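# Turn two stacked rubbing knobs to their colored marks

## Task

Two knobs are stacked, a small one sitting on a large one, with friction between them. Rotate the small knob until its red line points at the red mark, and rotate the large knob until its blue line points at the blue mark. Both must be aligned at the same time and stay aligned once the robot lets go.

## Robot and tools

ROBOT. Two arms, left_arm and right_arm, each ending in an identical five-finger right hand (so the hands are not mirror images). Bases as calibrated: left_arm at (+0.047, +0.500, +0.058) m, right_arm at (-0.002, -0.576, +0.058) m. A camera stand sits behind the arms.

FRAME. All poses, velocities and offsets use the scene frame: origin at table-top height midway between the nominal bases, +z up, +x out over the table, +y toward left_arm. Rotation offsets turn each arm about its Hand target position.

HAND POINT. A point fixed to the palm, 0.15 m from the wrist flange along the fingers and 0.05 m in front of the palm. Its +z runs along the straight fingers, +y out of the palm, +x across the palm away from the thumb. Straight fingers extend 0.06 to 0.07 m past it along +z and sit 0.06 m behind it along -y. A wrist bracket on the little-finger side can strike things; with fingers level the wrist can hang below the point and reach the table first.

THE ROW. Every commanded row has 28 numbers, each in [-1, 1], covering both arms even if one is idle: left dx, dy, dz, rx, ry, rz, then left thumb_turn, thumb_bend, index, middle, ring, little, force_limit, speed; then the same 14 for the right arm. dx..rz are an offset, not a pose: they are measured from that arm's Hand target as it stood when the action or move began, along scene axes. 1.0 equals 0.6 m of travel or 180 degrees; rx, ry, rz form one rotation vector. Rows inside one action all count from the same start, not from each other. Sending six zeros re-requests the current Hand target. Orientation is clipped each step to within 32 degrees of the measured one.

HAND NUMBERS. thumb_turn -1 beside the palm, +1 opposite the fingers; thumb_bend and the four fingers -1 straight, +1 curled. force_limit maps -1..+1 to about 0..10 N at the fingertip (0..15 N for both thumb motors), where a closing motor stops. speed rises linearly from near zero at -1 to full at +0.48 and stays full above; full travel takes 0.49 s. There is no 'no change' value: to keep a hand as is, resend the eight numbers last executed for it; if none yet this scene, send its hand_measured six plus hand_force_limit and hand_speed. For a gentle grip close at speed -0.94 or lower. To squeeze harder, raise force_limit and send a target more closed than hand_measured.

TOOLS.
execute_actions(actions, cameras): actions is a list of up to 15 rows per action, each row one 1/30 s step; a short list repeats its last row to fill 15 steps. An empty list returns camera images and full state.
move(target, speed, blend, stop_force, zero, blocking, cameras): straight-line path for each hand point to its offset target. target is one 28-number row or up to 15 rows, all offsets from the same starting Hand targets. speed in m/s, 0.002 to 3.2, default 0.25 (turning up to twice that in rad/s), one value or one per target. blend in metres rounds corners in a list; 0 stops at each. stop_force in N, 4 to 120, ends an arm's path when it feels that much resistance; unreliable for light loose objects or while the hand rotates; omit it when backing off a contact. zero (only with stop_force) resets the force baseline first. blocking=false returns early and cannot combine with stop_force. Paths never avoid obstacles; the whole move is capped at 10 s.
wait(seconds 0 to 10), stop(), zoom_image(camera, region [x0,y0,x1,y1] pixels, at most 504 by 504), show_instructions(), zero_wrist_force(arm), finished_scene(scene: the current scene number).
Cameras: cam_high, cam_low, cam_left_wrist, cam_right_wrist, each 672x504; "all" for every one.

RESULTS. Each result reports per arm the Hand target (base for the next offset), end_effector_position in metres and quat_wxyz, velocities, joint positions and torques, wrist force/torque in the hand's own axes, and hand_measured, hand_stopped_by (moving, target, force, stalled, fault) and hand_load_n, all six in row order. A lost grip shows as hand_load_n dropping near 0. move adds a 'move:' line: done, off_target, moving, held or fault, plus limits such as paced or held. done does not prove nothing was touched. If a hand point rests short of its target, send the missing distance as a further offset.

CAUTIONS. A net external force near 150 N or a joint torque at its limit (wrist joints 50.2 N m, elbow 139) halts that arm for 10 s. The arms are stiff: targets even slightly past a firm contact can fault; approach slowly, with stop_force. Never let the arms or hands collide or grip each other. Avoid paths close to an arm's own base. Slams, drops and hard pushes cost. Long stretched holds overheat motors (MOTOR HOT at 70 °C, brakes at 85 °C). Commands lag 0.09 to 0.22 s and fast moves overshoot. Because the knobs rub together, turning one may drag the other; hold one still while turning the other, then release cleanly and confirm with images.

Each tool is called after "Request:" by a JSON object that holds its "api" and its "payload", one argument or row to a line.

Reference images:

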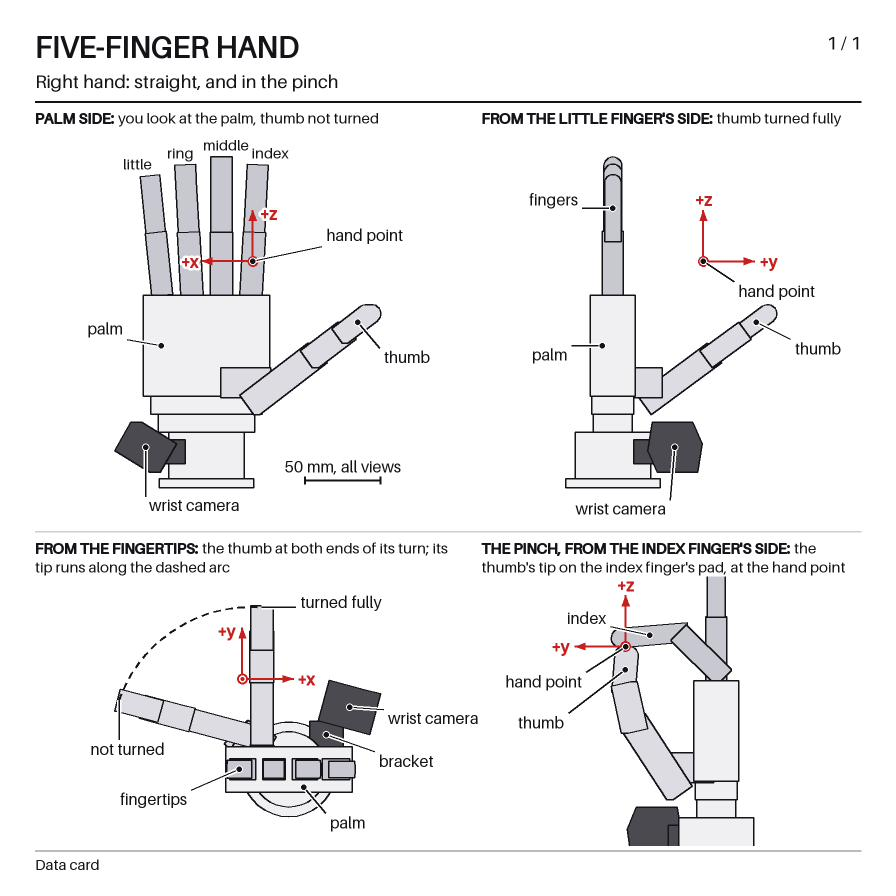

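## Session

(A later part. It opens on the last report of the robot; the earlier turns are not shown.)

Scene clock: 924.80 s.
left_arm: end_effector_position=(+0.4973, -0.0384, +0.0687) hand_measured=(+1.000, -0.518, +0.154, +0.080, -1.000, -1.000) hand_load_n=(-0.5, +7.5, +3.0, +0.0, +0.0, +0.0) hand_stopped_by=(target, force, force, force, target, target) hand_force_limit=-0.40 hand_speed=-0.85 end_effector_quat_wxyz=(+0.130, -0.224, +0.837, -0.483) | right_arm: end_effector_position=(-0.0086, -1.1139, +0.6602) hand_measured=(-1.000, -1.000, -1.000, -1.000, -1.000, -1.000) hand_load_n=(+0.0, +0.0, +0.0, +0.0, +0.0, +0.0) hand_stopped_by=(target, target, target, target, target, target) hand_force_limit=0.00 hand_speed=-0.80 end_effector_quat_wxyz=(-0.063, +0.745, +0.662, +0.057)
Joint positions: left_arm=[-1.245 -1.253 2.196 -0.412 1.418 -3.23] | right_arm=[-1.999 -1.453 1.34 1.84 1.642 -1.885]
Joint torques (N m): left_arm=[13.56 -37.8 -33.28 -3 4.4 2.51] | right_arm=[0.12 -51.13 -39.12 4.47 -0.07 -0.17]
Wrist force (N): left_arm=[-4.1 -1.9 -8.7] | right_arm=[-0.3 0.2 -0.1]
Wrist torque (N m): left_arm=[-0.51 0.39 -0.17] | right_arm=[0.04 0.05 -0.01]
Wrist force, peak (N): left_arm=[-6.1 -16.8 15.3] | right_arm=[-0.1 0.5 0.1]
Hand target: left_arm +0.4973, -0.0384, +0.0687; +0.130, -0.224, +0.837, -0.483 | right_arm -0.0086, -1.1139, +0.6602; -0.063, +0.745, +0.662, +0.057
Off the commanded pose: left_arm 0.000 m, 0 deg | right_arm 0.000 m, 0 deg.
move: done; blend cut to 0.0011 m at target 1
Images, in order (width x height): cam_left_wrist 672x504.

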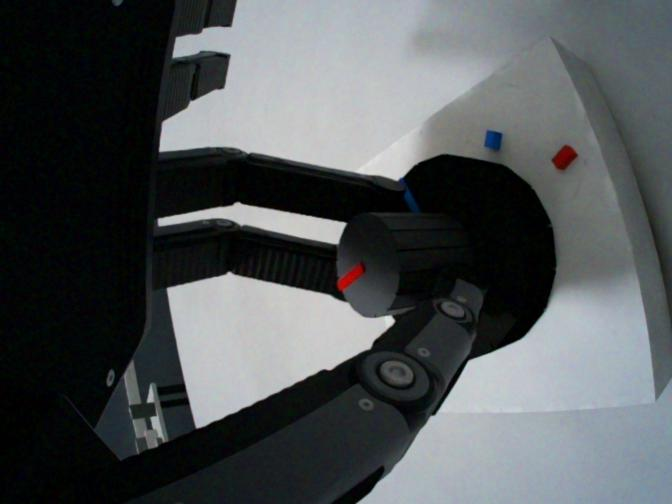

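Request:
{"api": "move", "payload": {
  "target": [
    [-0.0015,-0.0075,0,0,0,-0.08333, 1,0.2,0.35,0.35,-1,-1,-0.4,-0.85, 0,0,0,0,0,0,-1,-1,-1,-1,-1,-1,0,-0.8],
    [-0.005,-0.01417,0,0,0,-0.16667, 1,0.2,0.35,0.35,-1,-1,-0.4,-0.85, 0,0,0,0,0,0,-1,-1,-1,-1,-1,-1,0,-0.8],
    [-0.011,-0.0205,0,0,0,-0.26389, 1,0.2,0.35,0.35,-1,-1,-0.4,-0.85, 0,0,0,0,0,0,-1,-1,-1,-1,-1,-1,0,-0.8]
  ],
  "blend": 0.003,
  "speed": 0.2,
  "cameras": ["all"]
}}

Scene clock: 939.00 s.
left_arm: end_effector_position=(+0.4907, -0.0507, +0.0687) hand_measured=(+1.000, -0.522, +0.156, +0.080, -1.000, -1.000) hand_load_n=(-2.0, +22.0, +0.0, +0.0, +0.0, +0.0) hand_stopped_by=(target, force, force, force, target, target) hand_force_limit=-0.40 hand_speed=-0.85 end_effector_quat_wxyz=(-0.076, +0.132, +0.856, -0.494) | right_arm: end_effector_position=(-0.0086, -1.1139, +0.6602) hand_measured=(-1.000, -1.000, -1.000, -1.000, -1.000, -1.000) hand_load_n=(+0.0, +0.0, +0.0, +0.0, +0.0, +0.0) hand_stopped_by=(target, target, target, target, target, target) hand_force_limit=0.00 hand_speed=-0.80 end_effector_quat_wxyz=(-0.063, +0.745, +0.662, +0.057)
Joint positions: left_arm=[-0.956 -1.09 1.972 -0.107 2.346 -2.539] | right_arm=[-1.999 -1.453 1.34 1.84 1.642 -1.885]
Joint torques (N m): left_arm=[-0.33 -50.52 -39.36 -0.14 6.17 2.58] | right_arm=[0.64 -50.86 -39.02 4.63 0.05 -0.22]
Wrist force (N): left_arm=[0.5 3.1 -24.7] | right_arm=[-0.3 0.0 -0.1]
Wrist torque (N m): left_arm=[-0.85 0.40 -0.10] | right_arm=[0.01 0.05 -0.01]
Wrist force, peak (N): left_arm=[0.1 3.2 -25.5] | right_arm=[0.1 0.6 0.0]
Hand target: left_arm +0.4907, -0.0507, +0.0687; -0.076, +0.132, +0.856, -0.494 | right_arm -0.0086, -1.1139, +0.6602; -0.063, +0.745, +0.662, +0.057
Off the commanded pose: left_arm 0.000 m, 0 deg | right_arm 0.000 m, 0 deg.
move: done

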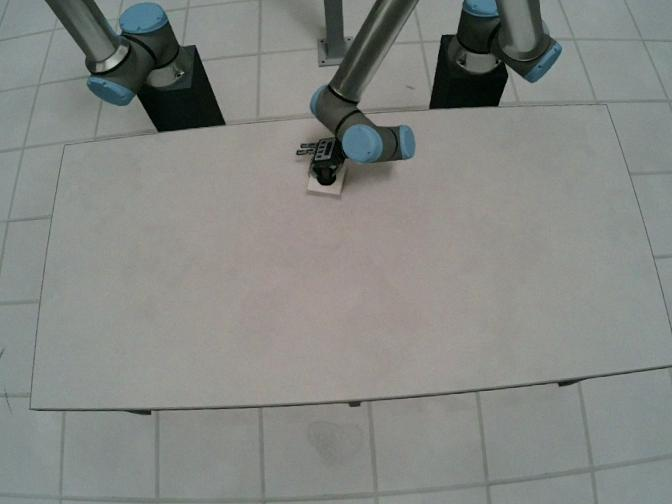

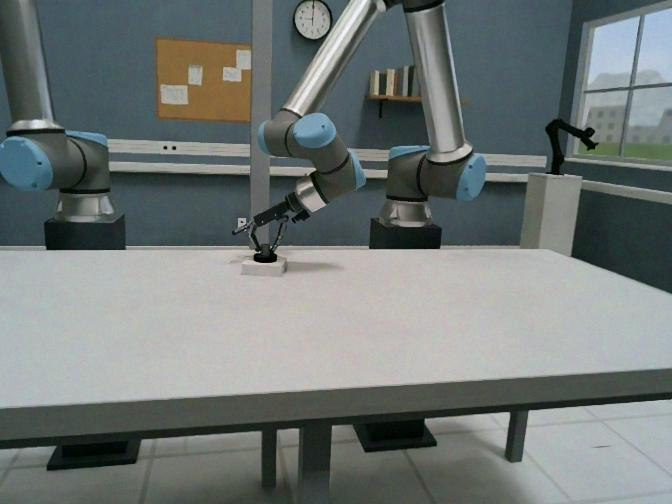

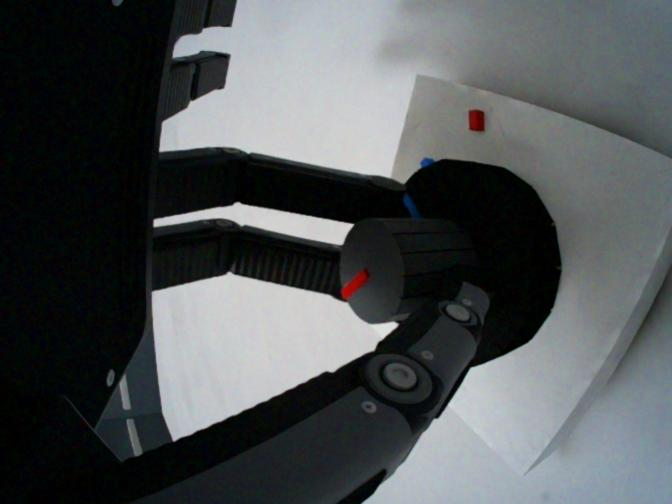

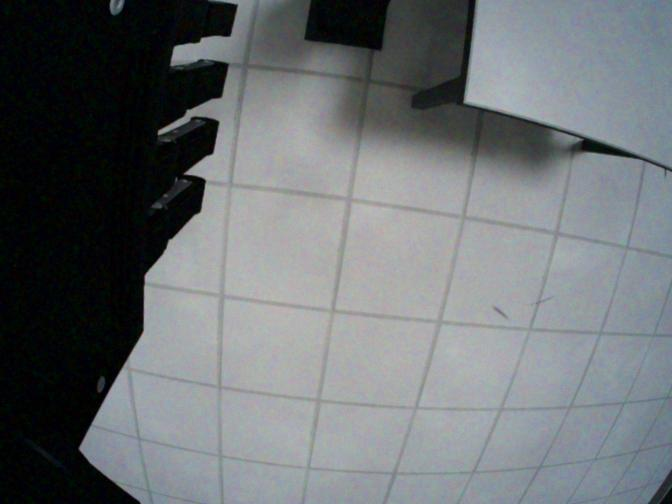

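Request:
{"api": "move", "payload": {
  "target": [
    [0.0013,0.004,0,0,0,0, 1,0.2,0.35,0.35,-1,-1,-0.4,-0.85, 0.82,0.2,-0.25,0,0,0,-1,-1,-1,-1,-1,-1,0,-0.8],
    [0.0013,0.004,0,0,0,0, 1,-0.85,-0.4,-0.4,-1,-1,-0.4,0, 0.82,0.2,-0.25,0,0,0,-1,-1,-1,-1,-1,-1,0,-0.8],
    [0.0013,0.004,0.09333,0,0,0, 1,-0.85,-0.4,-0.4,-1,-1,-0.4,0, 0.82,0.2,-0.25,0,0,0,-1,-1,-1,-1,-1,-1,0,-0.8],
    [0.007,0.01783,0.09333,0,0,0.26389, 1,-0.85,-0.4,-0.4,-1,-1,-0.4,0, 0.82,0.2,-0.25,0,0,0,-1,-1,-1,-1,-1,-1,0,-0.8]
  ],
  "speed": 0.4,
  "cameras": ["cam_left_wrist"]
}}

Scene clock: 1026.83 s.
left_arm: end_effector_position=(+0.4949, -0.0400, +0.1247) hand_measured=(+1.000, -0.850, -0.400, -0.400, -1.000, -1.000) hand_load_n=(+0.0, +0.0, +0.0, +0.0, +0.0, +0.0) hand_stopped_by=(target, target, target, target, target, target) hand_force_limit=-0.40 hand_speed=0.00 end_effector_quat_wxyz=(+0.130, -0.224, +0.837, -0.483) | right_arm: end_effector_position=(+0.4834, -0.9939, +0.5102) hand_measured=(-1.000, -1.000, -1.000, -1.000, -1.000, -1.000) hand_load_n=(+0.0, +0.0, +0.0, +0.0, +0.0, +0.0) hand_stopped_by=(target, target, target, target, target, target) hand_force_limit=0.00 hand_speed=-0.80 end_effector_quat_wxyz=(-0.063, +0.745, +0.662, +0.057)
Joint positions: left_arm=[-1.251 -1.34 2.168 -0.297 1.413 -3.233] | right_arm=[-1.065 -1.357 1.488 1.589 1.488 -0.963]
Joint torques (N m): left_arm=[-18.41 -36.74 -33.97 2.14 -4.09 -1.53] | right_arm=[19.08 -40.33 -46.43 2.43 1.84 2.64]
Wrist force (N): left_arm=[-1.5 0.0 1.1] | right_arm=[-0.4 0.0 -0.6]
Wrist torque (N m): left_arm=[-0.25 0.19 0.00] | right_arm=[0.03 0.08 0.03]
Wrist force, peak (N): left_arm=[0.3 3.3 -25.3] | right_arm=[0.3 1.8 0.5]
Hand target: left_arm +0.4949, -0.0400, +0.1247; +0.130, -0.224, +0.837, -0.483 | right_arm +0.4834, -0.9939, +0.5102; -0.063, +0.745, +0.662, +0.057
Off the commanded pose: left_arm 0.000 m, 0 deg | right_arm 0.000 m, 0 deg.
move: done
Images, in order (width x height): cam_left_wrist 672x504.

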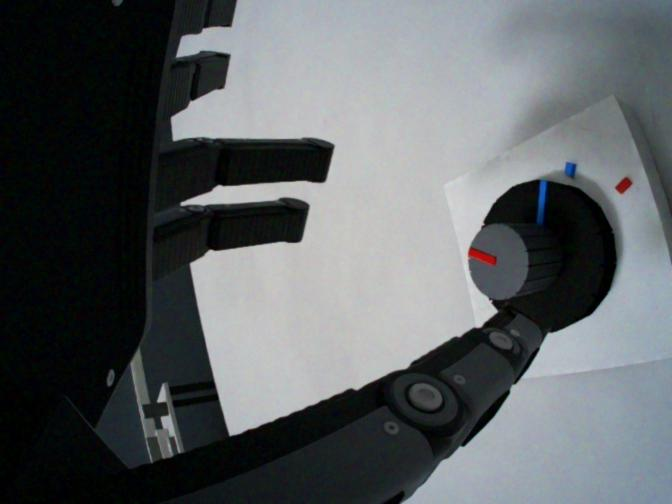

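Request:
{"api": "move", "payload": {
  "target": [
    [0,0,0,0,0,0, 1,-0.85,-0.4,-0.4,-1,-1,-0.4,0, 0.028,0.907,-0.267,0,0,0,-1,-1,-1,1,1,1,0,0],
    [0,0,0,0,0,0, 1,-0.85,-0.4,-0.4,-1,-1,-0.4,0, -0.0835,0.98,-0.5,0,0,0,-1,-1,-1,1,1,1,0,0]
  ],
  "speed": 0.5,
  "blend": 0.02
}}

Scene clock: 1045.13 s.
left_arm: end_effector_position=(+0.4949, -0.0400, +0.1247) hand_measured=(+1.000, -0.850, -0.400, -0.400, -1.000, -1.000) hand_load_n=(+0.0, +0.0, +0.0, +0.0, +0.0, +0.0) hand_stopped_by=(target, target, target, target, target, target) hand_force_limit=-0.40 hand_speed=0.00 end_effector_quat_wxyz=(+0.130, -0.224, +0.837, -0.483) | right_arm: end_effector_position=(+0.4333, -0.4060, +0.2103) hand_measured=(-1.000, -1.000, -1.000, +1.000, +1.000, +1.000) hand_load_n=(+0.0, +0.0, +0.0, +0.0, +0.0, +0.0) hand_stopped_by=(target, target, target, target, target, target) hand_force_limit=0.00 hand_speed=0.00 end_effector_quat_wxyz=(-0.063, +0.745, +0.662, +0.057)
Joint positions: left_arm=[-1.251 -1.34 2.168 -0.296 1.413 -3.233] | right_arm=[-0.022 -1.479 2.181 0.873 1.4 0.086]
Joint torques (N m): left_arm=[-16.6 -35.77 -34.92 1.98 -3.95 -1.42] | right_arm=[21.43 -19.35 -20.5 0.25 1.9 2.45]
Wrist force (N): left_arm=[-1.1 0.2 0.8] | right_arm=[-0.7 0.3 0.1]
Wrist torque (N m): left_arm=[-0.21 0.14 0.02] | right_arm=[-0.02 -0.02 -0.01]
Wrist force, peak (N): left_arm=[-1.8 0.3 1.0] | right_arm=[-2.2 -0.1 -1.1]
Hand target: left_arm +0.4949, -0.0400, +0.1247; +0.130, -0.224, +0.837, -0.483 | right_arm +0.4333, -0.4059, +0.2102; -0.063, +0.745, +0.662, +0.057
Off the commanded pose: left_arm 0.000 m, 0 deg | right_arm 0.000 m, 0 deg.
move: done

Request:
{"api": "move", "payload": {
  "target": [
    [0,0,0,0,0,0, 1,-0.85,-0.4,-0.4,-1,-1,-0.4,0, 0,0.08,-0.05,0.2694,0.2477,-0.4641,-1,-1,-1,1,1,1,0,0],
    [0,0,0,0,0,0, 1,-0.85,-0.4,-0.4,-1,-1,-0.4,0, 0,0.3067,-0.15,0.2694,0.2477,-0.4641,-1,-1,-1,1,1,1,0,0]
  ],
  "speed": 0.4,
  "blend": 0.02,
  "cameras": ["all"]
}}

Request:
{"api": "zoom_image", "payload": {
  "camera": "cam_low",
  "region": [205, 165, 325, 285]
}}

Request:
{"api": "zoom_image", "payload": {
  "camera": "cam_high",
  "region": [256, 100, 376, 220]
}}

Scene clock: 1060.50 s.
left_arm: end_effector_position=(+0.4949, -0.0400, +0.1247) hand_measured=(+1.000, -0.850, -0.400, -0.400, -1.000, -1.000) hand_load_n=(+0.0, +0.0, +0.0, +0.0, +0.0, +0.0) hand_stopped_by=(target, target, target, target, target, target) hand_force_limit=-0.40 hand_speed=0.00 end_effector_quat_wxyz=(+0.130, -0.224, +0.837, -0.483) | right_arm: end_effector_position=(+0.4333, -0.2219, +0.1202) hand_measured=(-1.000, -1.000, -1.000, +1.000, +1.000, +1.000) hand_load_n=(+0.0, +0.0, -0.5, +0.0, +0.0, +0.0) hand_stopped_by=(target, target, target, target, target, target) hand_force_limit=0.00 hand_speed=0.00 end_effector_quat_wxyz=(-0.496, +0.858, -0.114, +0.066)
Joint positions: left_arm=[-1.251 -1.34 2.168 -0.296 1.413 -3.233] | right_arm=[-0.044 -1.247 2.221 0.251 0.56 1.973]
Joint torques (N m): left_arm=[-15.71 -34.89 -34.36 2.06 -3.83 -1.39] | right_arm=[19.94 -68.13 -12.46 0.01 0.18 2.51]
Wrist force (N): left_arm=[-1.2 0.2 0.9] | right_arm=[-0.2 -0.1 0.5]
Wrist torque (N m): left_arm=[-0.22 0.16 0.03] | right_arm=[0.26 -0.14 -0.10]
Wrist force, peak (N): left_arm=[-1.7 -0.5 1.1] | right_arm=[-0.2 -0.2 1.5]
Hand target: left_arm +0.4949, -0.0400, +0.1247; +0.130, -0.224, +0.837, -0.483 | right_arm +0.4333, -0.2219, +0.1202; -0.496, +0.858, -0.114, +0.066
Off the commanded pose: left_arm 0.000 m, 0 deg | right_arm 0.000 m, 0 deg.
move: done

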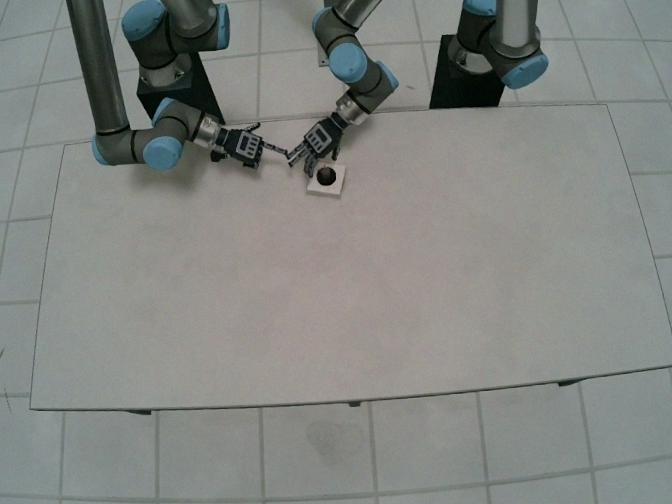

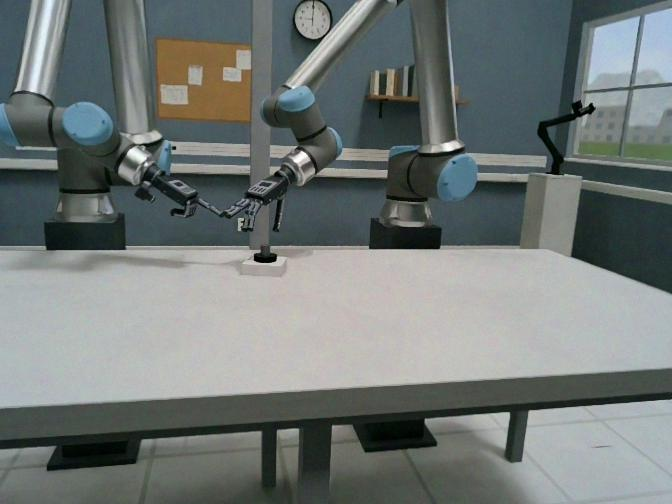

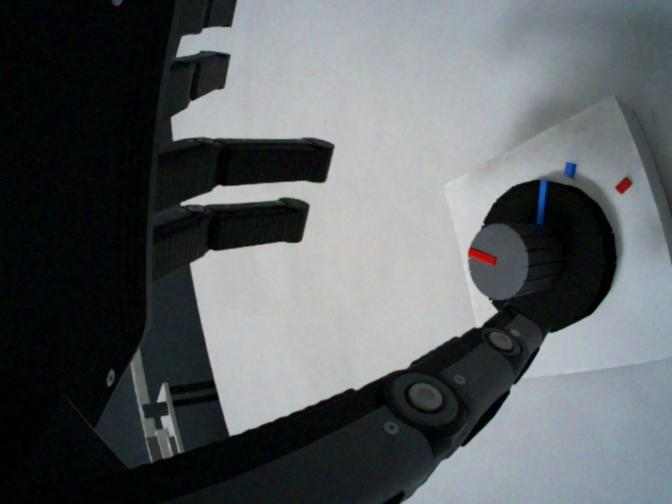

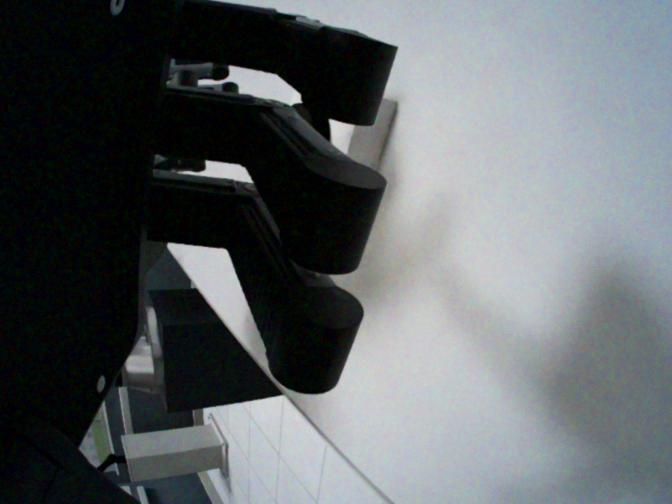

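Scaled by 4.200 from the camera's 672x504 image, which has a finer 960x720 frame.

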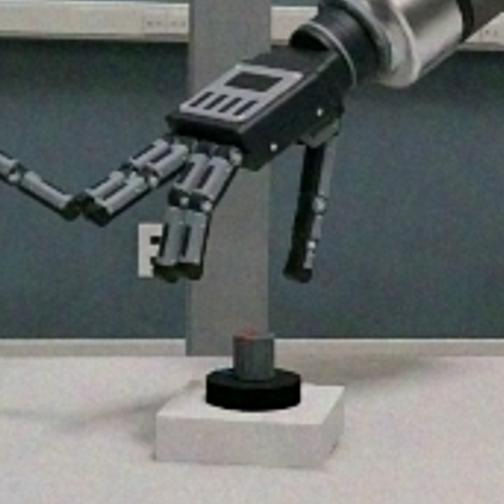

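Scaled by 4.200 from the camera's 672x504 image, which has a finer 960x720 frame.

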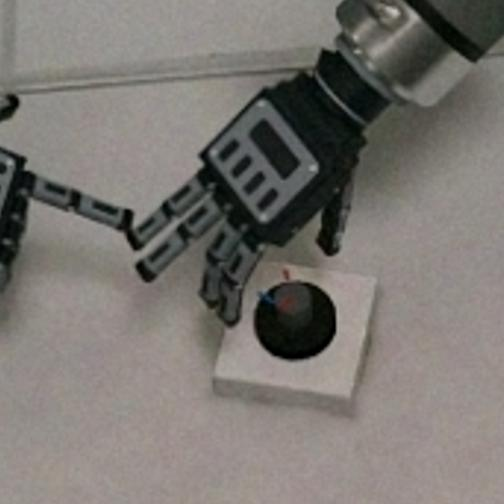

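Request:
{"api": "move", "payload": {
  "target": [
    [0,0,0,0,0,0, 1,-0.85,-0.4,-0.4,1,1,-0.4,0, 0,0,0,0,0,0,-1,-1,-1,1,1,1,0,0],
    [0,0,0,0,0,0, 1,-0.85,-0.4,-0.4,1,1,-0.4,0, 0,0,-0.1503,0,0,0,-1,-1,-1,1,1,1,0,0]
  ],
  "speed": [0.1, 0.1],
  "cameras": ["all"]
}}

Request:
{"api": "zoom_image", "payload": {
  "camera": "cam_low",
  "region": [205, 165, 325, 285]
}}

Request:
{"api": "zoom_image", "payload": {
  "camera": "cam_high",
  "region": [256, 100, 376, 220]
}}

Scene clock: 1074.70 s.
left_arm: end_effector_position=(+0.4949, -0.0400, +0.1247) hand_measured=(+1.000, -0.850, -0.400, -0.400, +1.000, +1.000) hand_load_n=(+0.0, +0.0, +0.0, +0.0, +0.0, +0.0) hand_stopped_by=(target, target, target, target, target, target) hand_force_limit=-0.40 hand_speed=0.00 end_effector_quat_wxyz=(+0.130, -0.224, +0.837, -0.483) | right_arm: end_effector_position=(+0.4332, -0.2219, +0.0302) hand_measured=(-1.000, -1.000, -1.000, +1.000, +1.000, +1.000) hand_load_n=(-0.5, +0.0, +0.0, +0.5, +0.0, +0.0) hand_stopped_by=(target, target, target, target, target, target) hand_force_limit=0.00 hand_speed=0.00 end_effector_quat_wxyz=(-0.496, +0.858, -0.114, +0.066)
Joint positions: left_arm=[-1.251 -1.34 2.168 -0.296 1.413 -3.233] | right_arm=[-0.044 -1.084 2.242 0.067 0.56 1.974]
Joint torques (N m): left_arm=[-15.09 -38.16 -30.51 -0.46 -3.55 -1.28] | right_arm=[17.99 -41.36 -20.77 0.14 0.48 2.5]
Wrist force (N): left_arm=[-1.5 0.0 0.7] | right_arm=[-0.3 0.2 0.4]
Wrist torque (N m): left_arm=[-0.22 0.19 0.00] | right_arm=[0.28 -0.14 -0.08]
Wrist force, peak (N): left_arm=[-1.8 -0.2 0.9] | right_arm=[-0.5 0.2 1.0]
Hand target: left_arm +0.4949, -0.0400, +0.1247; +0.130, -0.224, +0.837, -0.483 | right_arm +0.4333, -0.2219, +0.0300; -0.496, +0.858, -0.114, +0.066
Off the commanded pose: left_arm 0.000 m, 0 deg | right_arm 0.000 m, 0 deg.
move: done

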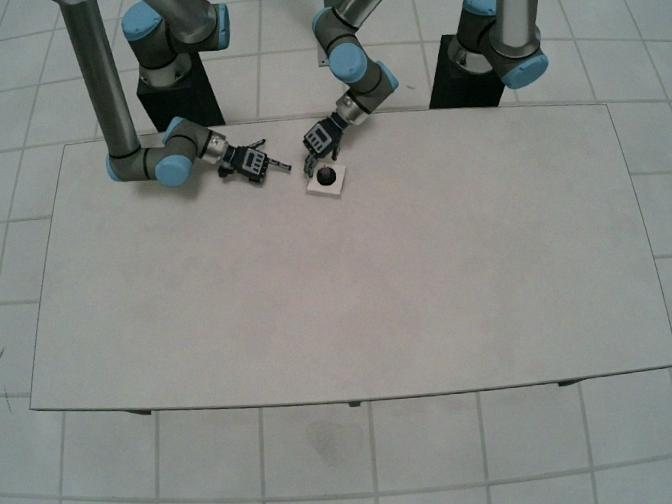

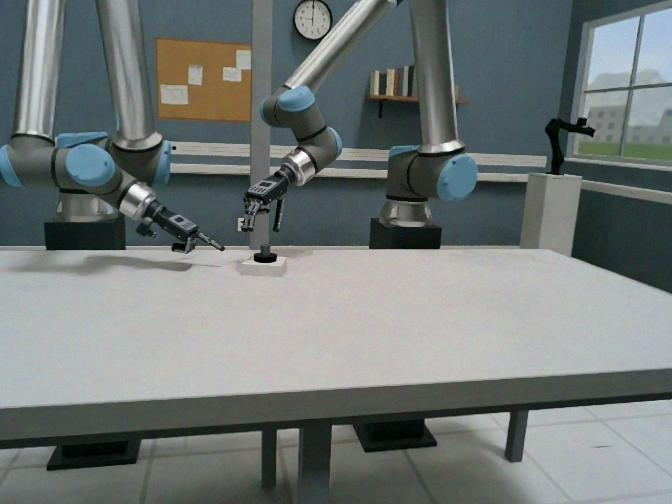

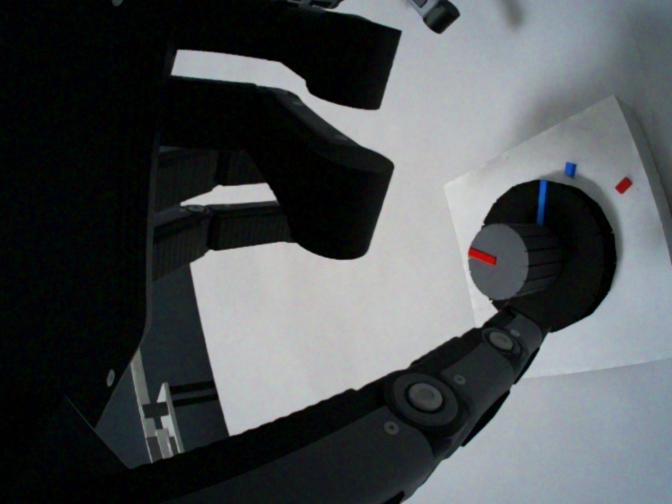

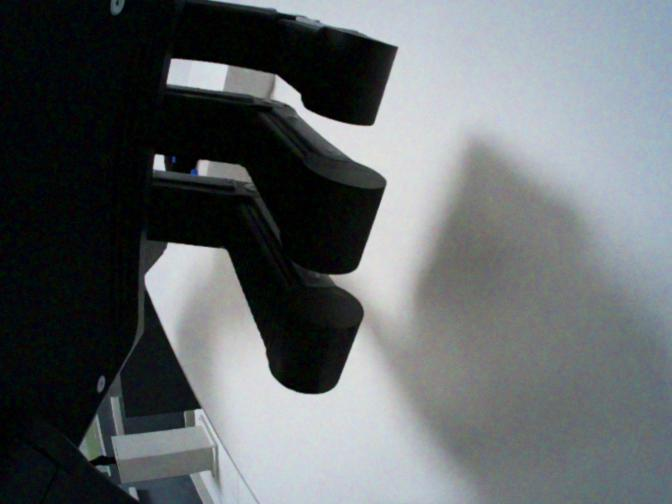

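Scaled by 4.200 from the camera's 672x504 image, which has a finer 960x720 frame.

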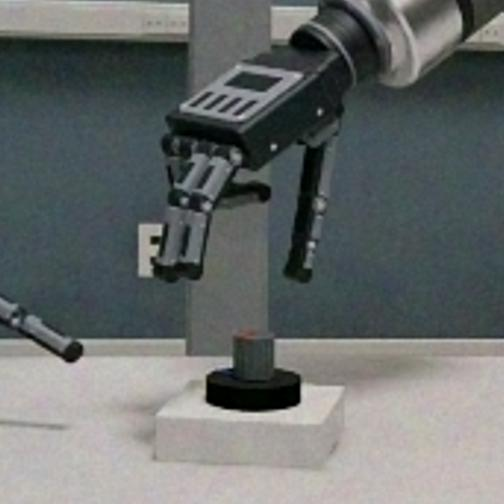

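Scaled by 4.200 from the camera's 672x504 image, which has a finer 960x720 frame.

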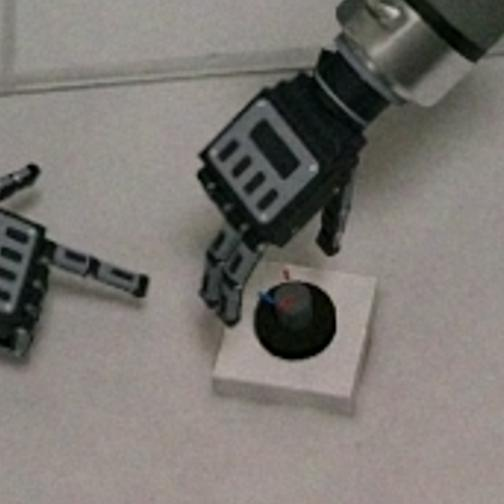

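Request:
{"api": "move", "payload": {
  "target": [
    [0,0,0,0,0,0, 1,-0.85,-0.4,-0.4,1,1,-0.4,0, 0,0,-0.0233,0,0,0,-1,-1,-1,1,1,1,0,0],
    [0,0,0,0,0,0, 1,-0.85,-0.4,-0.4,1,1,-0.4,0, 0.0259,0.0966,-0.0233,0,0,0,-1,-1,-1,1,1,1,0,0]
  ],
  "speed": [0.1, 0.1],
  "cameras": ["all"]
}}

Request:
{"api": "zoom_image", "payload": {
  "camera": "cam_low",
  "region": [225, 205, 305, 285]
}}

Request:
{"api": "zoom_image", "payload": {
  "camera": "cam_high",
  "region": [276, 130, 366, 210]
}}

Scene clock: 1098.17 s.
left_arm: end_effector_position=(+0.4949, -0.0400, +0.1247) hand_measured=(+1.000, -0.850, -0.400, -0.400, +1.000, +1.000) hand_load_n=(+0.0, +0.0, +0.0, +0.0, +0.0, +0.0) hand_stopped_by=(target, target, target, target, target, target) hand_force_limit=-0.40 hand_speed=0.00 end_effector_quat_wxyz=(+0.130, -0.224, +0.837, -0.483) | right_arm: end_effector_position=(+0.4488, -0.1640, +0.0160) hand_measured=(-1.000, -1.000, -1.000, +1.000, +1.000, +1.000) hand_load_n=(+0.0, +0.0, +0.0, +0.0, +0.0, +0.0) hand_stopped_by=(target, target, target, target, target, target) hand_force_limit=0.00 hand_speed=0.00 end_effector_quat_wxyz=(-0.496, +0.858, -0.114, +0.066) end_effector_velocity=(+0.000, +0.001, +0.000) end_effector_angular_velocity=(+0.000, +0.002, -0.002)
Joint positions: left_arm=[-1.251 -1.34 2.168 -0.296 1.413 -3.233] | right_arm=[0.092 -1.069 2.183 -0.074 0.618 2.196]
Joint velocities: left_arm=[within noise] | right_arm=[0.001 0 -0.001 -0.001 0.001 0.005]
Joint torques (N m): left_arm=[-17.35 -38.16 -23.04 -0.92 -3.61 -1.38] | right_arm=[20.3 -77.79 -25.92 -0.74 0.7 2.36]
Wrist force (N): left_arm=[-1.1 -0.4 0.9] | right_arm=[-0.4 -0.3 0.4]
Wrist torque (N m): left_arm=[-0.28 0.13 0.01] | right_arm=[0.20 -0.11 -0.18]
Wrist force, peak (N): left_arm=[-1.7 -0.1 0.9] | right_arm=[-0.2 -0.9 1.1]
Hand target: left_arm +0.4949, -0.0400, +0.1247; +0.130, -0.224, +0.837, -0.483 | right_arm +0.4488, -0.1639, +0.0160; -0.496, +0.858, -0.114, +0.066
Off the commanded pose: left_arm 0.000 m, 0 deg | right_arm 0.000 m, 0 deg.
move: done

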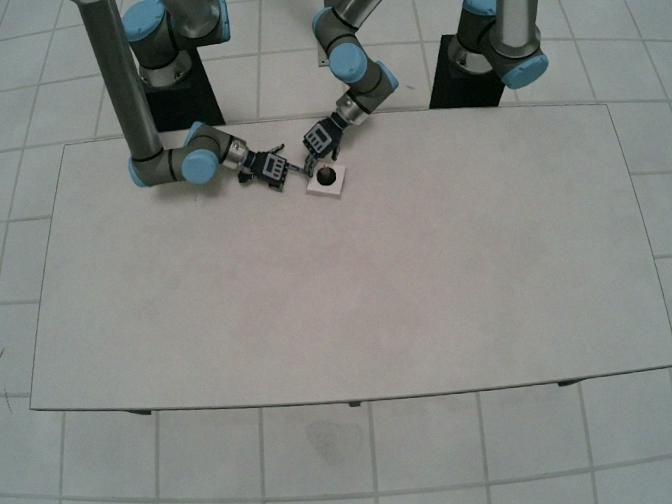

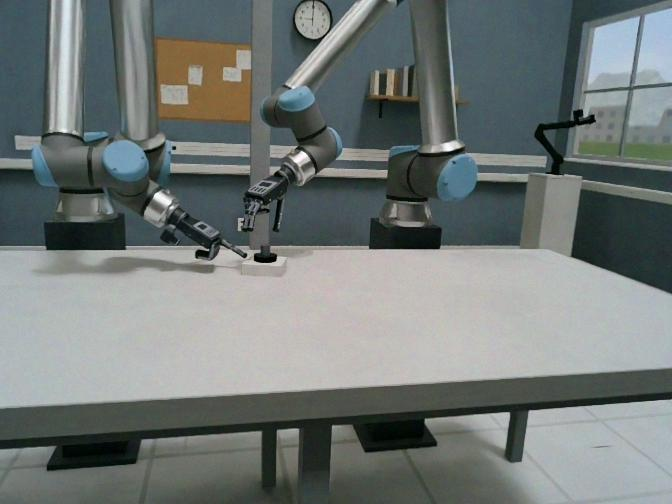

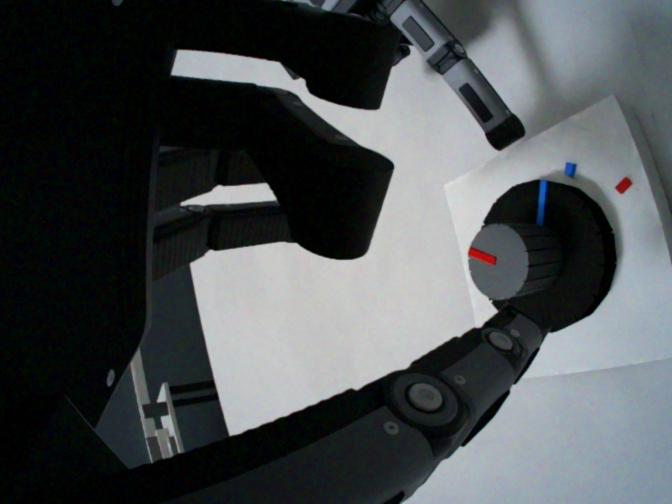

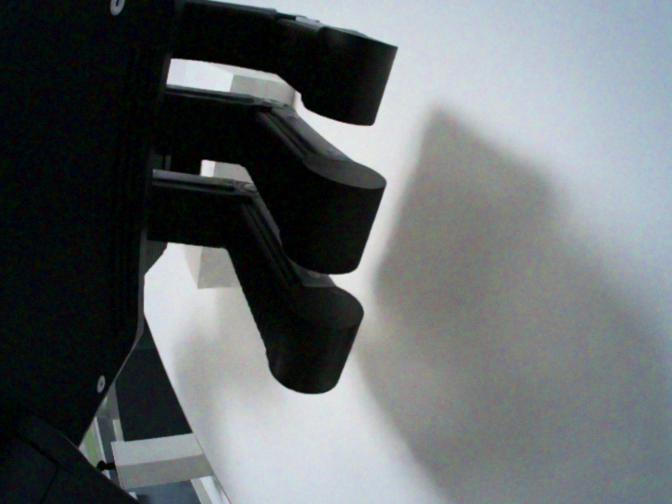

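Scaled by 6.300 from the camera's 672x504 image, which has a finer 960x720 frame.

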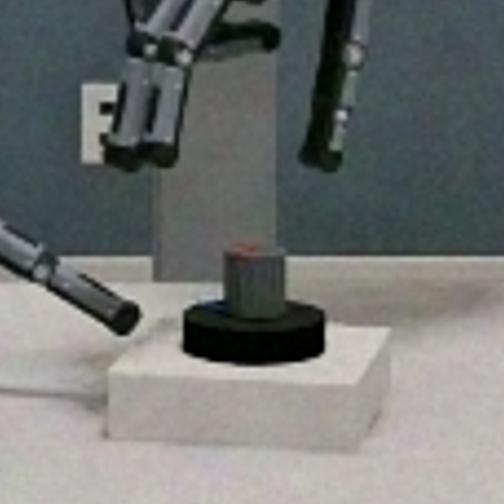

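Scaled by 5.600 from the camera's 672x504 image, which has a finer 960x720 frame.

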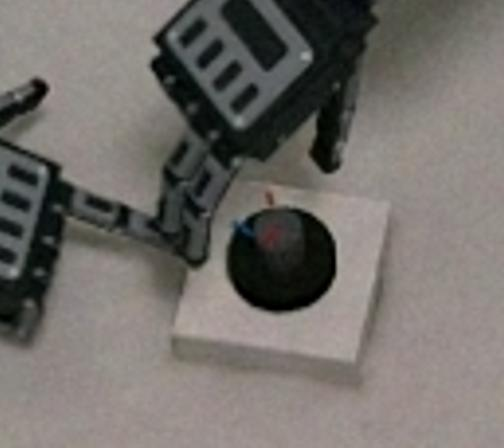

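Request:
{"api": "move", "payload": {
  "target": [0,0,0,0,0,0, 1,-0.85,-0.4,-0.4,1,1,-0.4,0, 0.0095,0.0354,0,0,0,0,-1,-1,-1,1,1,1,0,0],
  "speed": 0.02,
  "stop_force": 12,
  "cameras": ["cam_left_wrist", "cam_low", "cam_high"]
}}

Request:
{"api": "zoom_image", "payload": {
  "camera": "cam_low",
  "region": [225, 205, 305, 285]
}}

Scene clock: 1108.63 s.
left_arm: end_effector_position=(+0.4949, -0.0400, +0.1247) hand_measured=(+1.000, -0.850, -0.400, -0.400, +1.000, +1.000) hand_load_n=(+0.0, -0.5, +0.0, +0.0, +0.0, +0.0) hand_stopped_by=(target, target, target, target, target, target) hand_force_limit=-0.40 hand_speed=0.00 end_effector_quat_wxyz=(+0.130, -0.224, +0.837, -0.483) | right_arm: end_effector_position=(+0.4537, -0.1456, +0.0160) hand_measured=(-1.000, -1.000, -1.000, +1.000, +1.000, +1.000) hand_load_n=(+0.0, +0.0, -1.5, +0.0, +0.0, +0.0) hand_stopped_by=(target, target, target, target, target, target) hand_force_limit=0.00 hand_speed=0.00 end_effector_quat_wxyz=(-0.496, +0.858, -0.114, +0.066)
Joint positions: left_arm=[-1.251 -1.34 2.168 -0.296 1.413 -3.233] | right_arm=[0.132 -1.068 2.162 -0.101 0.639 2.253]
Joint torques (N m): left_arm=[-15.38 -38.55 -18.78 -0.97 -3.26 -1.31] | right_arm=[-13.4 -69.94 -10.01 5.34 -4.59 -3.35]
Wrist force (N): left_arm=[-1.0 0.0 0.7] | right_arm=[0.7 1.2 -11.3]
Wrist torque (N m): left_arm=[-0.21 0.13 0.02] | right_arm=[0.87 -0.08 0.14]
Wrist force, peak (N): left_arm=[-1.9 0.1 0.8] | right_arm=[0.5 3.5 -29.0]
Hand target: left_arm +0.4949, -0.0400, +0.1247; +0.130, -0.224, +0.837, -0.483 | right_arm +0.4537, -0.1456, +0.0161; -0.496, +0.858, -0.114, +0.066 (not the last commanded pose)
Off the commanded pose: left_arm 0.000 m, 0 deg | right_arm 0.003 m, 0 deg.
move: contact (right_arm)
Images, in order (width x height): cam_high 672x504, cam_low 672x504, cam_left_wrist 672x504.

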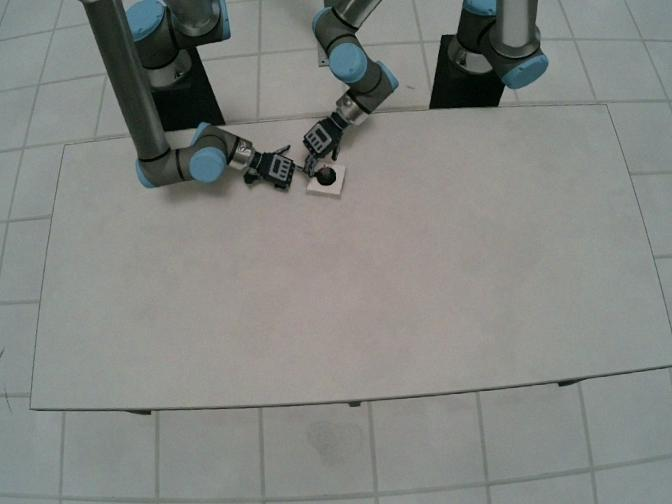

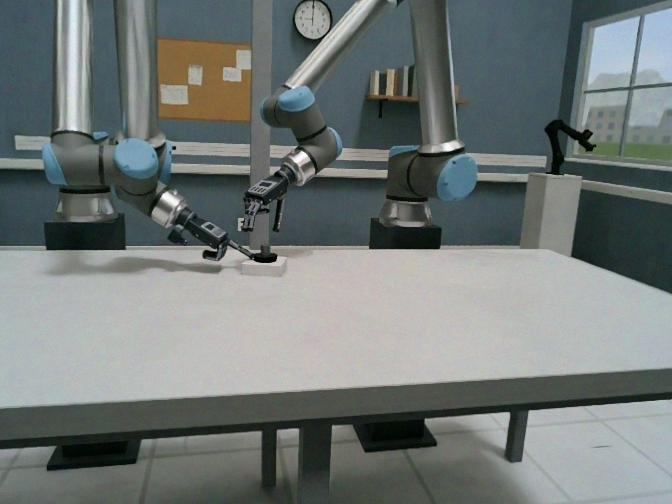

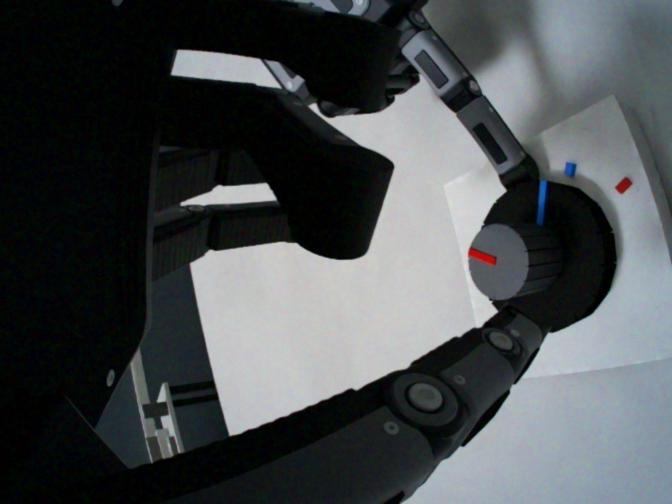

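Scaled by 6.300 from the camera's 672x504 image, which has a finer 960x720 frame.

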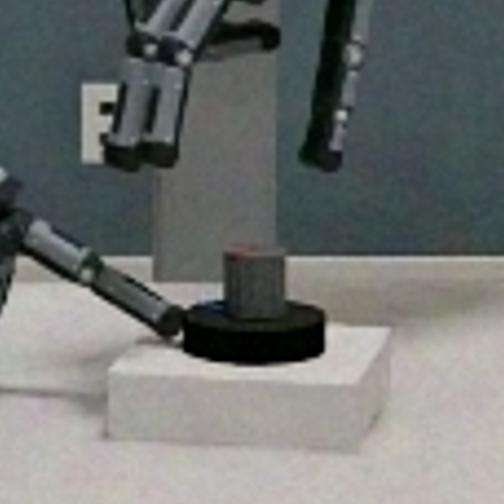

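Request:
{"api": "move", "payload": {
  "target": [
    [0,0,-0.0903,0,0,0, 1,-0.85,-0.4,-0.4,1,1,-0.4,0, 0,0,0,0,0,0,-1,-1,-1,1,1,1,0,0],
    [0,0,-0.0903,0,0,0, 1,0.2,0.35,0.35,1,1,-0.5,-0.85, 0,0,0,0,0,0,-1,-1,-1,1,1,1,0,0]
  ],
  "speed": 0.08,
  "cameras": ["cam_left_wrist"]
}}

Scene clock: 1125.00 s.
left_arm: end_effector_position=(+0.4949, -0.0400, +0.0705) hand_measured=(+1.000, -0.546, +0.140, +0.112, +1.000, +1.000) hand_load_n=(+0.5, +4.0, +3.5, +2.5, +0.0, +0.0) hand_stopped_by=(target, force, force, force, target, target) hand_force_limit=-0.50 hand_speed=-0.85 end_effector_quat_wxyz=(+0.130, -0.224, +0.837, -0.483) | right_arm: end_effector_position=(+0.4537, -0.1456, +0.0161) hand_measured=(-1.000, -1.000, -1.000, +1.000, +1.000, +1.000) hand_load_n=(+0.0, -0.5, -1.5, +0.0, +0.0, +0.0) hand_stopped_by=(target, target, target, target, target, target) hand_force_limit=0.00 hand_speed=0.00 end_effector_quat_wxyz=(-0.496, +0.858, -0.114, +0.066)
Joint positions: left_arm=[-1.251 -1.257 2.196 -0.408 1.413 -3.233] | right_arm=[0.132 -1.068 2.162 -0.101 0.639 2.253]
Joint torques (N m): left_arm=[12.8 -41.58 -13.89 1.4 3.01 1.74] | right_arm=[-13.22 -73.54 -10.27 4.96 -4.06 -3.24]
Wrist force (N): left_arm=[-0.2 0.9 3.5] | right_arm=[0.5 1.0 -11.4]
Wrist torque (N m): left_arm=[-0.17 0.11 0.02] | right_arm=[0.86 -0.06 0.13]
Wrist force, peak (N): left_arm=[0.1 -1.2 5.1] | right_arm=[0.7 1.2 -11.6]
Hand target: left_arm +0.4949, -0.0400, +0.0705; +0.130, -0.224, +0.837, -0.483 | right_arm +0.4537, -0.1456, +0.0161; -0.496, +0.858, -0.114, +0.066
Off the commanded pose: left_arm 0.000 m, 0 deg | right_arm 0.000 m, 0 deg.
move: done
Images, in order (width x height): cam_left_wrist 672x504.

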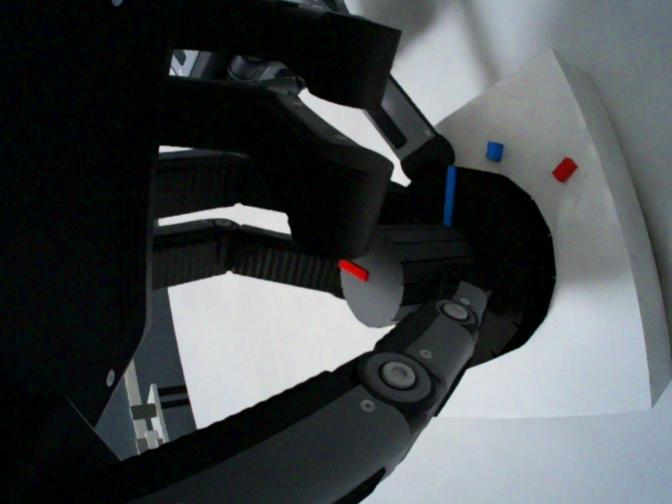

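Request:
{"api": "move", "payload": {
  "target": [
    [0,0,0,0,0,0, 1,0.25,0.4,0.4,1,1,-0.2,-0.85, 0,0,0,0,0,0,-1,-1,-1,1,1,1,0,0],
    [-0.00135,-0.00527,0,0,0,-0.08333, 1,0.25,0.4,0.4,1,1,-0.2,-0.85, 0,0,0,0,0,0,-1,-1,-1,1,1,1,0,0]
  ],
  "speed": 0.15,
  "cameras": ["cam_left_wrist", "cam_high"]
}}

Request:
{"api": "zoom_image", "payload": {
  "camera": "cam_high",
  "region": [286, 140, 366, 210]
}}

Scene clock: 1148.43 s.
left_arm: end_effector_position=(+0.4940, -0.0431, +0.0705) hand_measured=(+1.000, -0.542, +0.152, +0.122, +1.000, +1.000) hand_load_n=(-4.0, +6.0, +6.0, +5.5, +0.5, +0.0) hand_stopped_by=(target, force, force, force, target, target) hand_force_limit=-0.20 hand_speed=-0.85 end_effector_quat_wxyz=(+0.066, -0.113, +0.859, -0.496) | right_arm: end_effector_position=(+0.4537, -0.1456, +0.0161) hand_measured=(-1.000, -1.000, -1.000, +1.000, +1.000, +1.000) hand_load_n=(+0.0, +0.0, -1.5, +0.0, +0.0, +0.0) hand_stopped_by=(target, target, target, target, target, target) hand_force_limit=0.00 hand_speed=0.00 end_effector_quat_wxyz=(-0.496, +0.858, -0.114, +0.066)
Joint positions: left_arm=[-1.144 -1.241 2.171 -0.399 1.731 -3.047] | right_arm=[0.132 -1.068 2.162 -0.101 0.639 2.253]
Joint torques (N m): left_arm=[17.21 -39.27 -28.64 3.31 3.16 2.19] | right_arm=[-15.11 -73.45 -15.14 4.03 -3.97 -3.13]
Wrist force (N): left_arm=[0.8 -3.2 3.0] | right_arm=[-1.0 1.1 -10.9]
Wrist torque (N m): left_arm=[-0.26 0.12 -0.22] | right_arm=[0.85 -0.16 0.02]
Wrist force, peak (N): left_arm=[-0.6 -1.0 10.3] | right_arm=[0.7 0.6 -11.7]
Hand target: left_arm +0.4940, -0.0432, +0.0705; +0.066, -0.113, +0.859, -0.496 | right_arm +0.4537, -0.1456, +0.0161; -0.496, +0.858, -0.114, +0.066
Off the commanded pose: left_arm 0.000 m, 0 deg | right_arm 0.000 m, 0 deg.
move: done
Images, in order (width x height): cam_high 672x504, cam_left_wrist 672x504.

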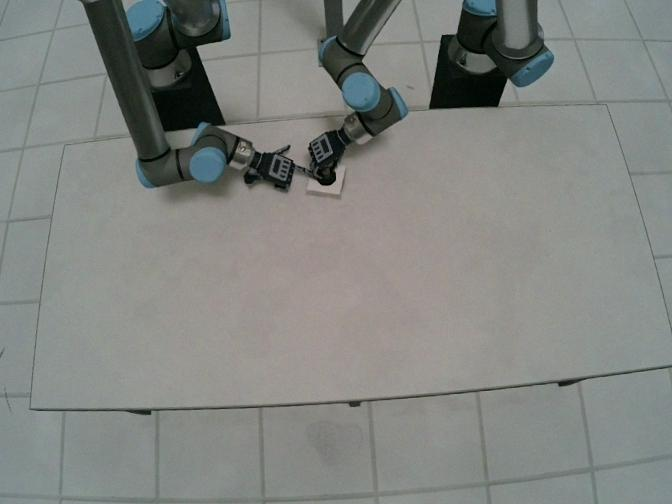

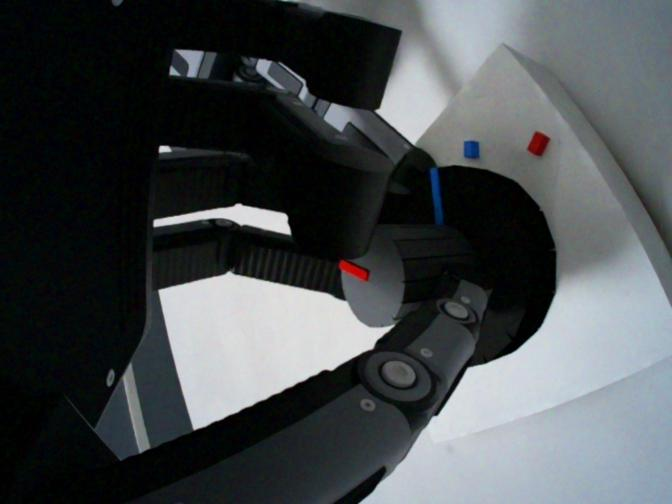

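Scaled by 6.300 from the camera's 672x504 image, which has a finer 960x720 frame.

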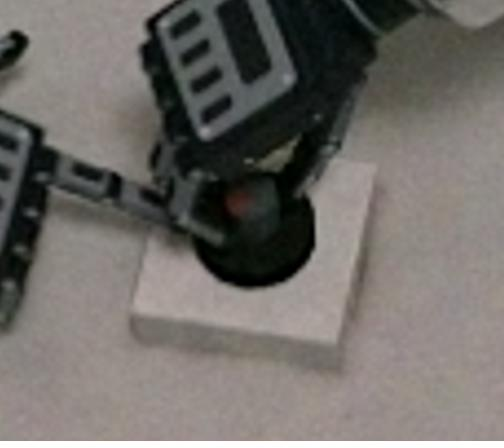

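Request:
{"api": "move", "payload": {
  "target": [
    [-0.00267,-0.00473,0,0,0,-0.08333, 1,0.25,0.4,0.4,1,1,-0.2,-0.85, 0,0,0,0,0,0,-1,-1,-1,1,1,1,0,0],
    [-0.00647,-0.00862,0,0,0,-0.16667, 1,0.25,0.4,0.4,1,1,-0.2,-0.85, 0,0,0,0,0,0,-1,-1,-1,1,1,1,0,0],
    [-0.01017,-0.01093,0,0,0,-0.23333, 1,0.25,0.4,0.4,1,1,-0.2,-0.85, 0,0,0,0,0,0,-1,-1,-1,1,1,1,0,0]
  ],
  "speed": 0.2,
  "blend": [0.002, 0.002, 0],
  "cameras": ["cam_left_wrist"]
}}

Scene clock: 1184.97 s.
left_arm: end_effector_position=(+0.4879, -0.0497, +0.0706) hand_measured=(+1.000, -0.542, +0.152, +0.122, +1.000, +1.000) hand_load_n=(-5.5, +8.0, +1.5, +7.0, +0.0, +0.5) hand_stopped_by=(target, force, force, force, target, target) hand_force_limit=-0.20 hand_speed=-0.85 end_effector_quat_wxyz=(-0.116, +0.202, +0.842, -0.486) | right_arm: end_effector_position=(+0.4537, -0.1456, +0.0161) hand_measured=(-1.000, -1.000, -1.000, +1.000, +1.000, +1.000) hand_load_n=(+0.0, +0.0, -1.5, +0.5, +0.0, +0.5) hand_stopped_by=(target, target, target, target, target, target) hand_force_limit=0.00 hand_speed=0.00 end_effector_quat_wxyz=(-0.496, +0.858, -0.114, +0.066)
Joint positions: left_arm=[-0.922 -1.024 1.889 0.081 2.477 -2.312] | right_arm=[0.132 -1.068 2.162 -0.101 0.639 2.253]
Joint torques (N m): left_arm=[16.46 -56.52 -34.37 3.19 2.72 1.68] | right_arm=[-14.26 -72.86 -24.32 -0.71 -3.77 -2.97]
Wrist force (N): left_arm=[4.9 -3.4 0.5] | right_arm=[-1.3 1.1 -10.8]
Wrist torque (N m): left_arm=[-0.21 0.02 -0.22] | right_arm=[0.81 -0.16 0.01]
Wrist force, peak (N): left_arm=[1.3 -1.1 7.8] | right_arm=[-1.1 0.9 -11.9]
Hand target: left_arm +0.4879, -0.0497, +0.0705; -0.116, +0.203, +0.842, -0.486 | right_arm +0.4537, -0.1456, +0.0161; -0.496, +0.858, -0.114, +0.066
Off the commanded pose: left_arm 0.000 m, 0 deg | right_arm 0.000 m, 0 deg.
move: done
Images, in order (width x height): cam_left_wrist 672x504.

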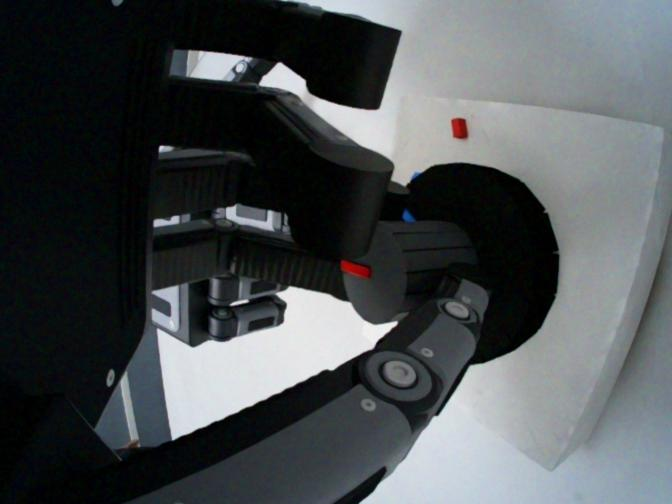

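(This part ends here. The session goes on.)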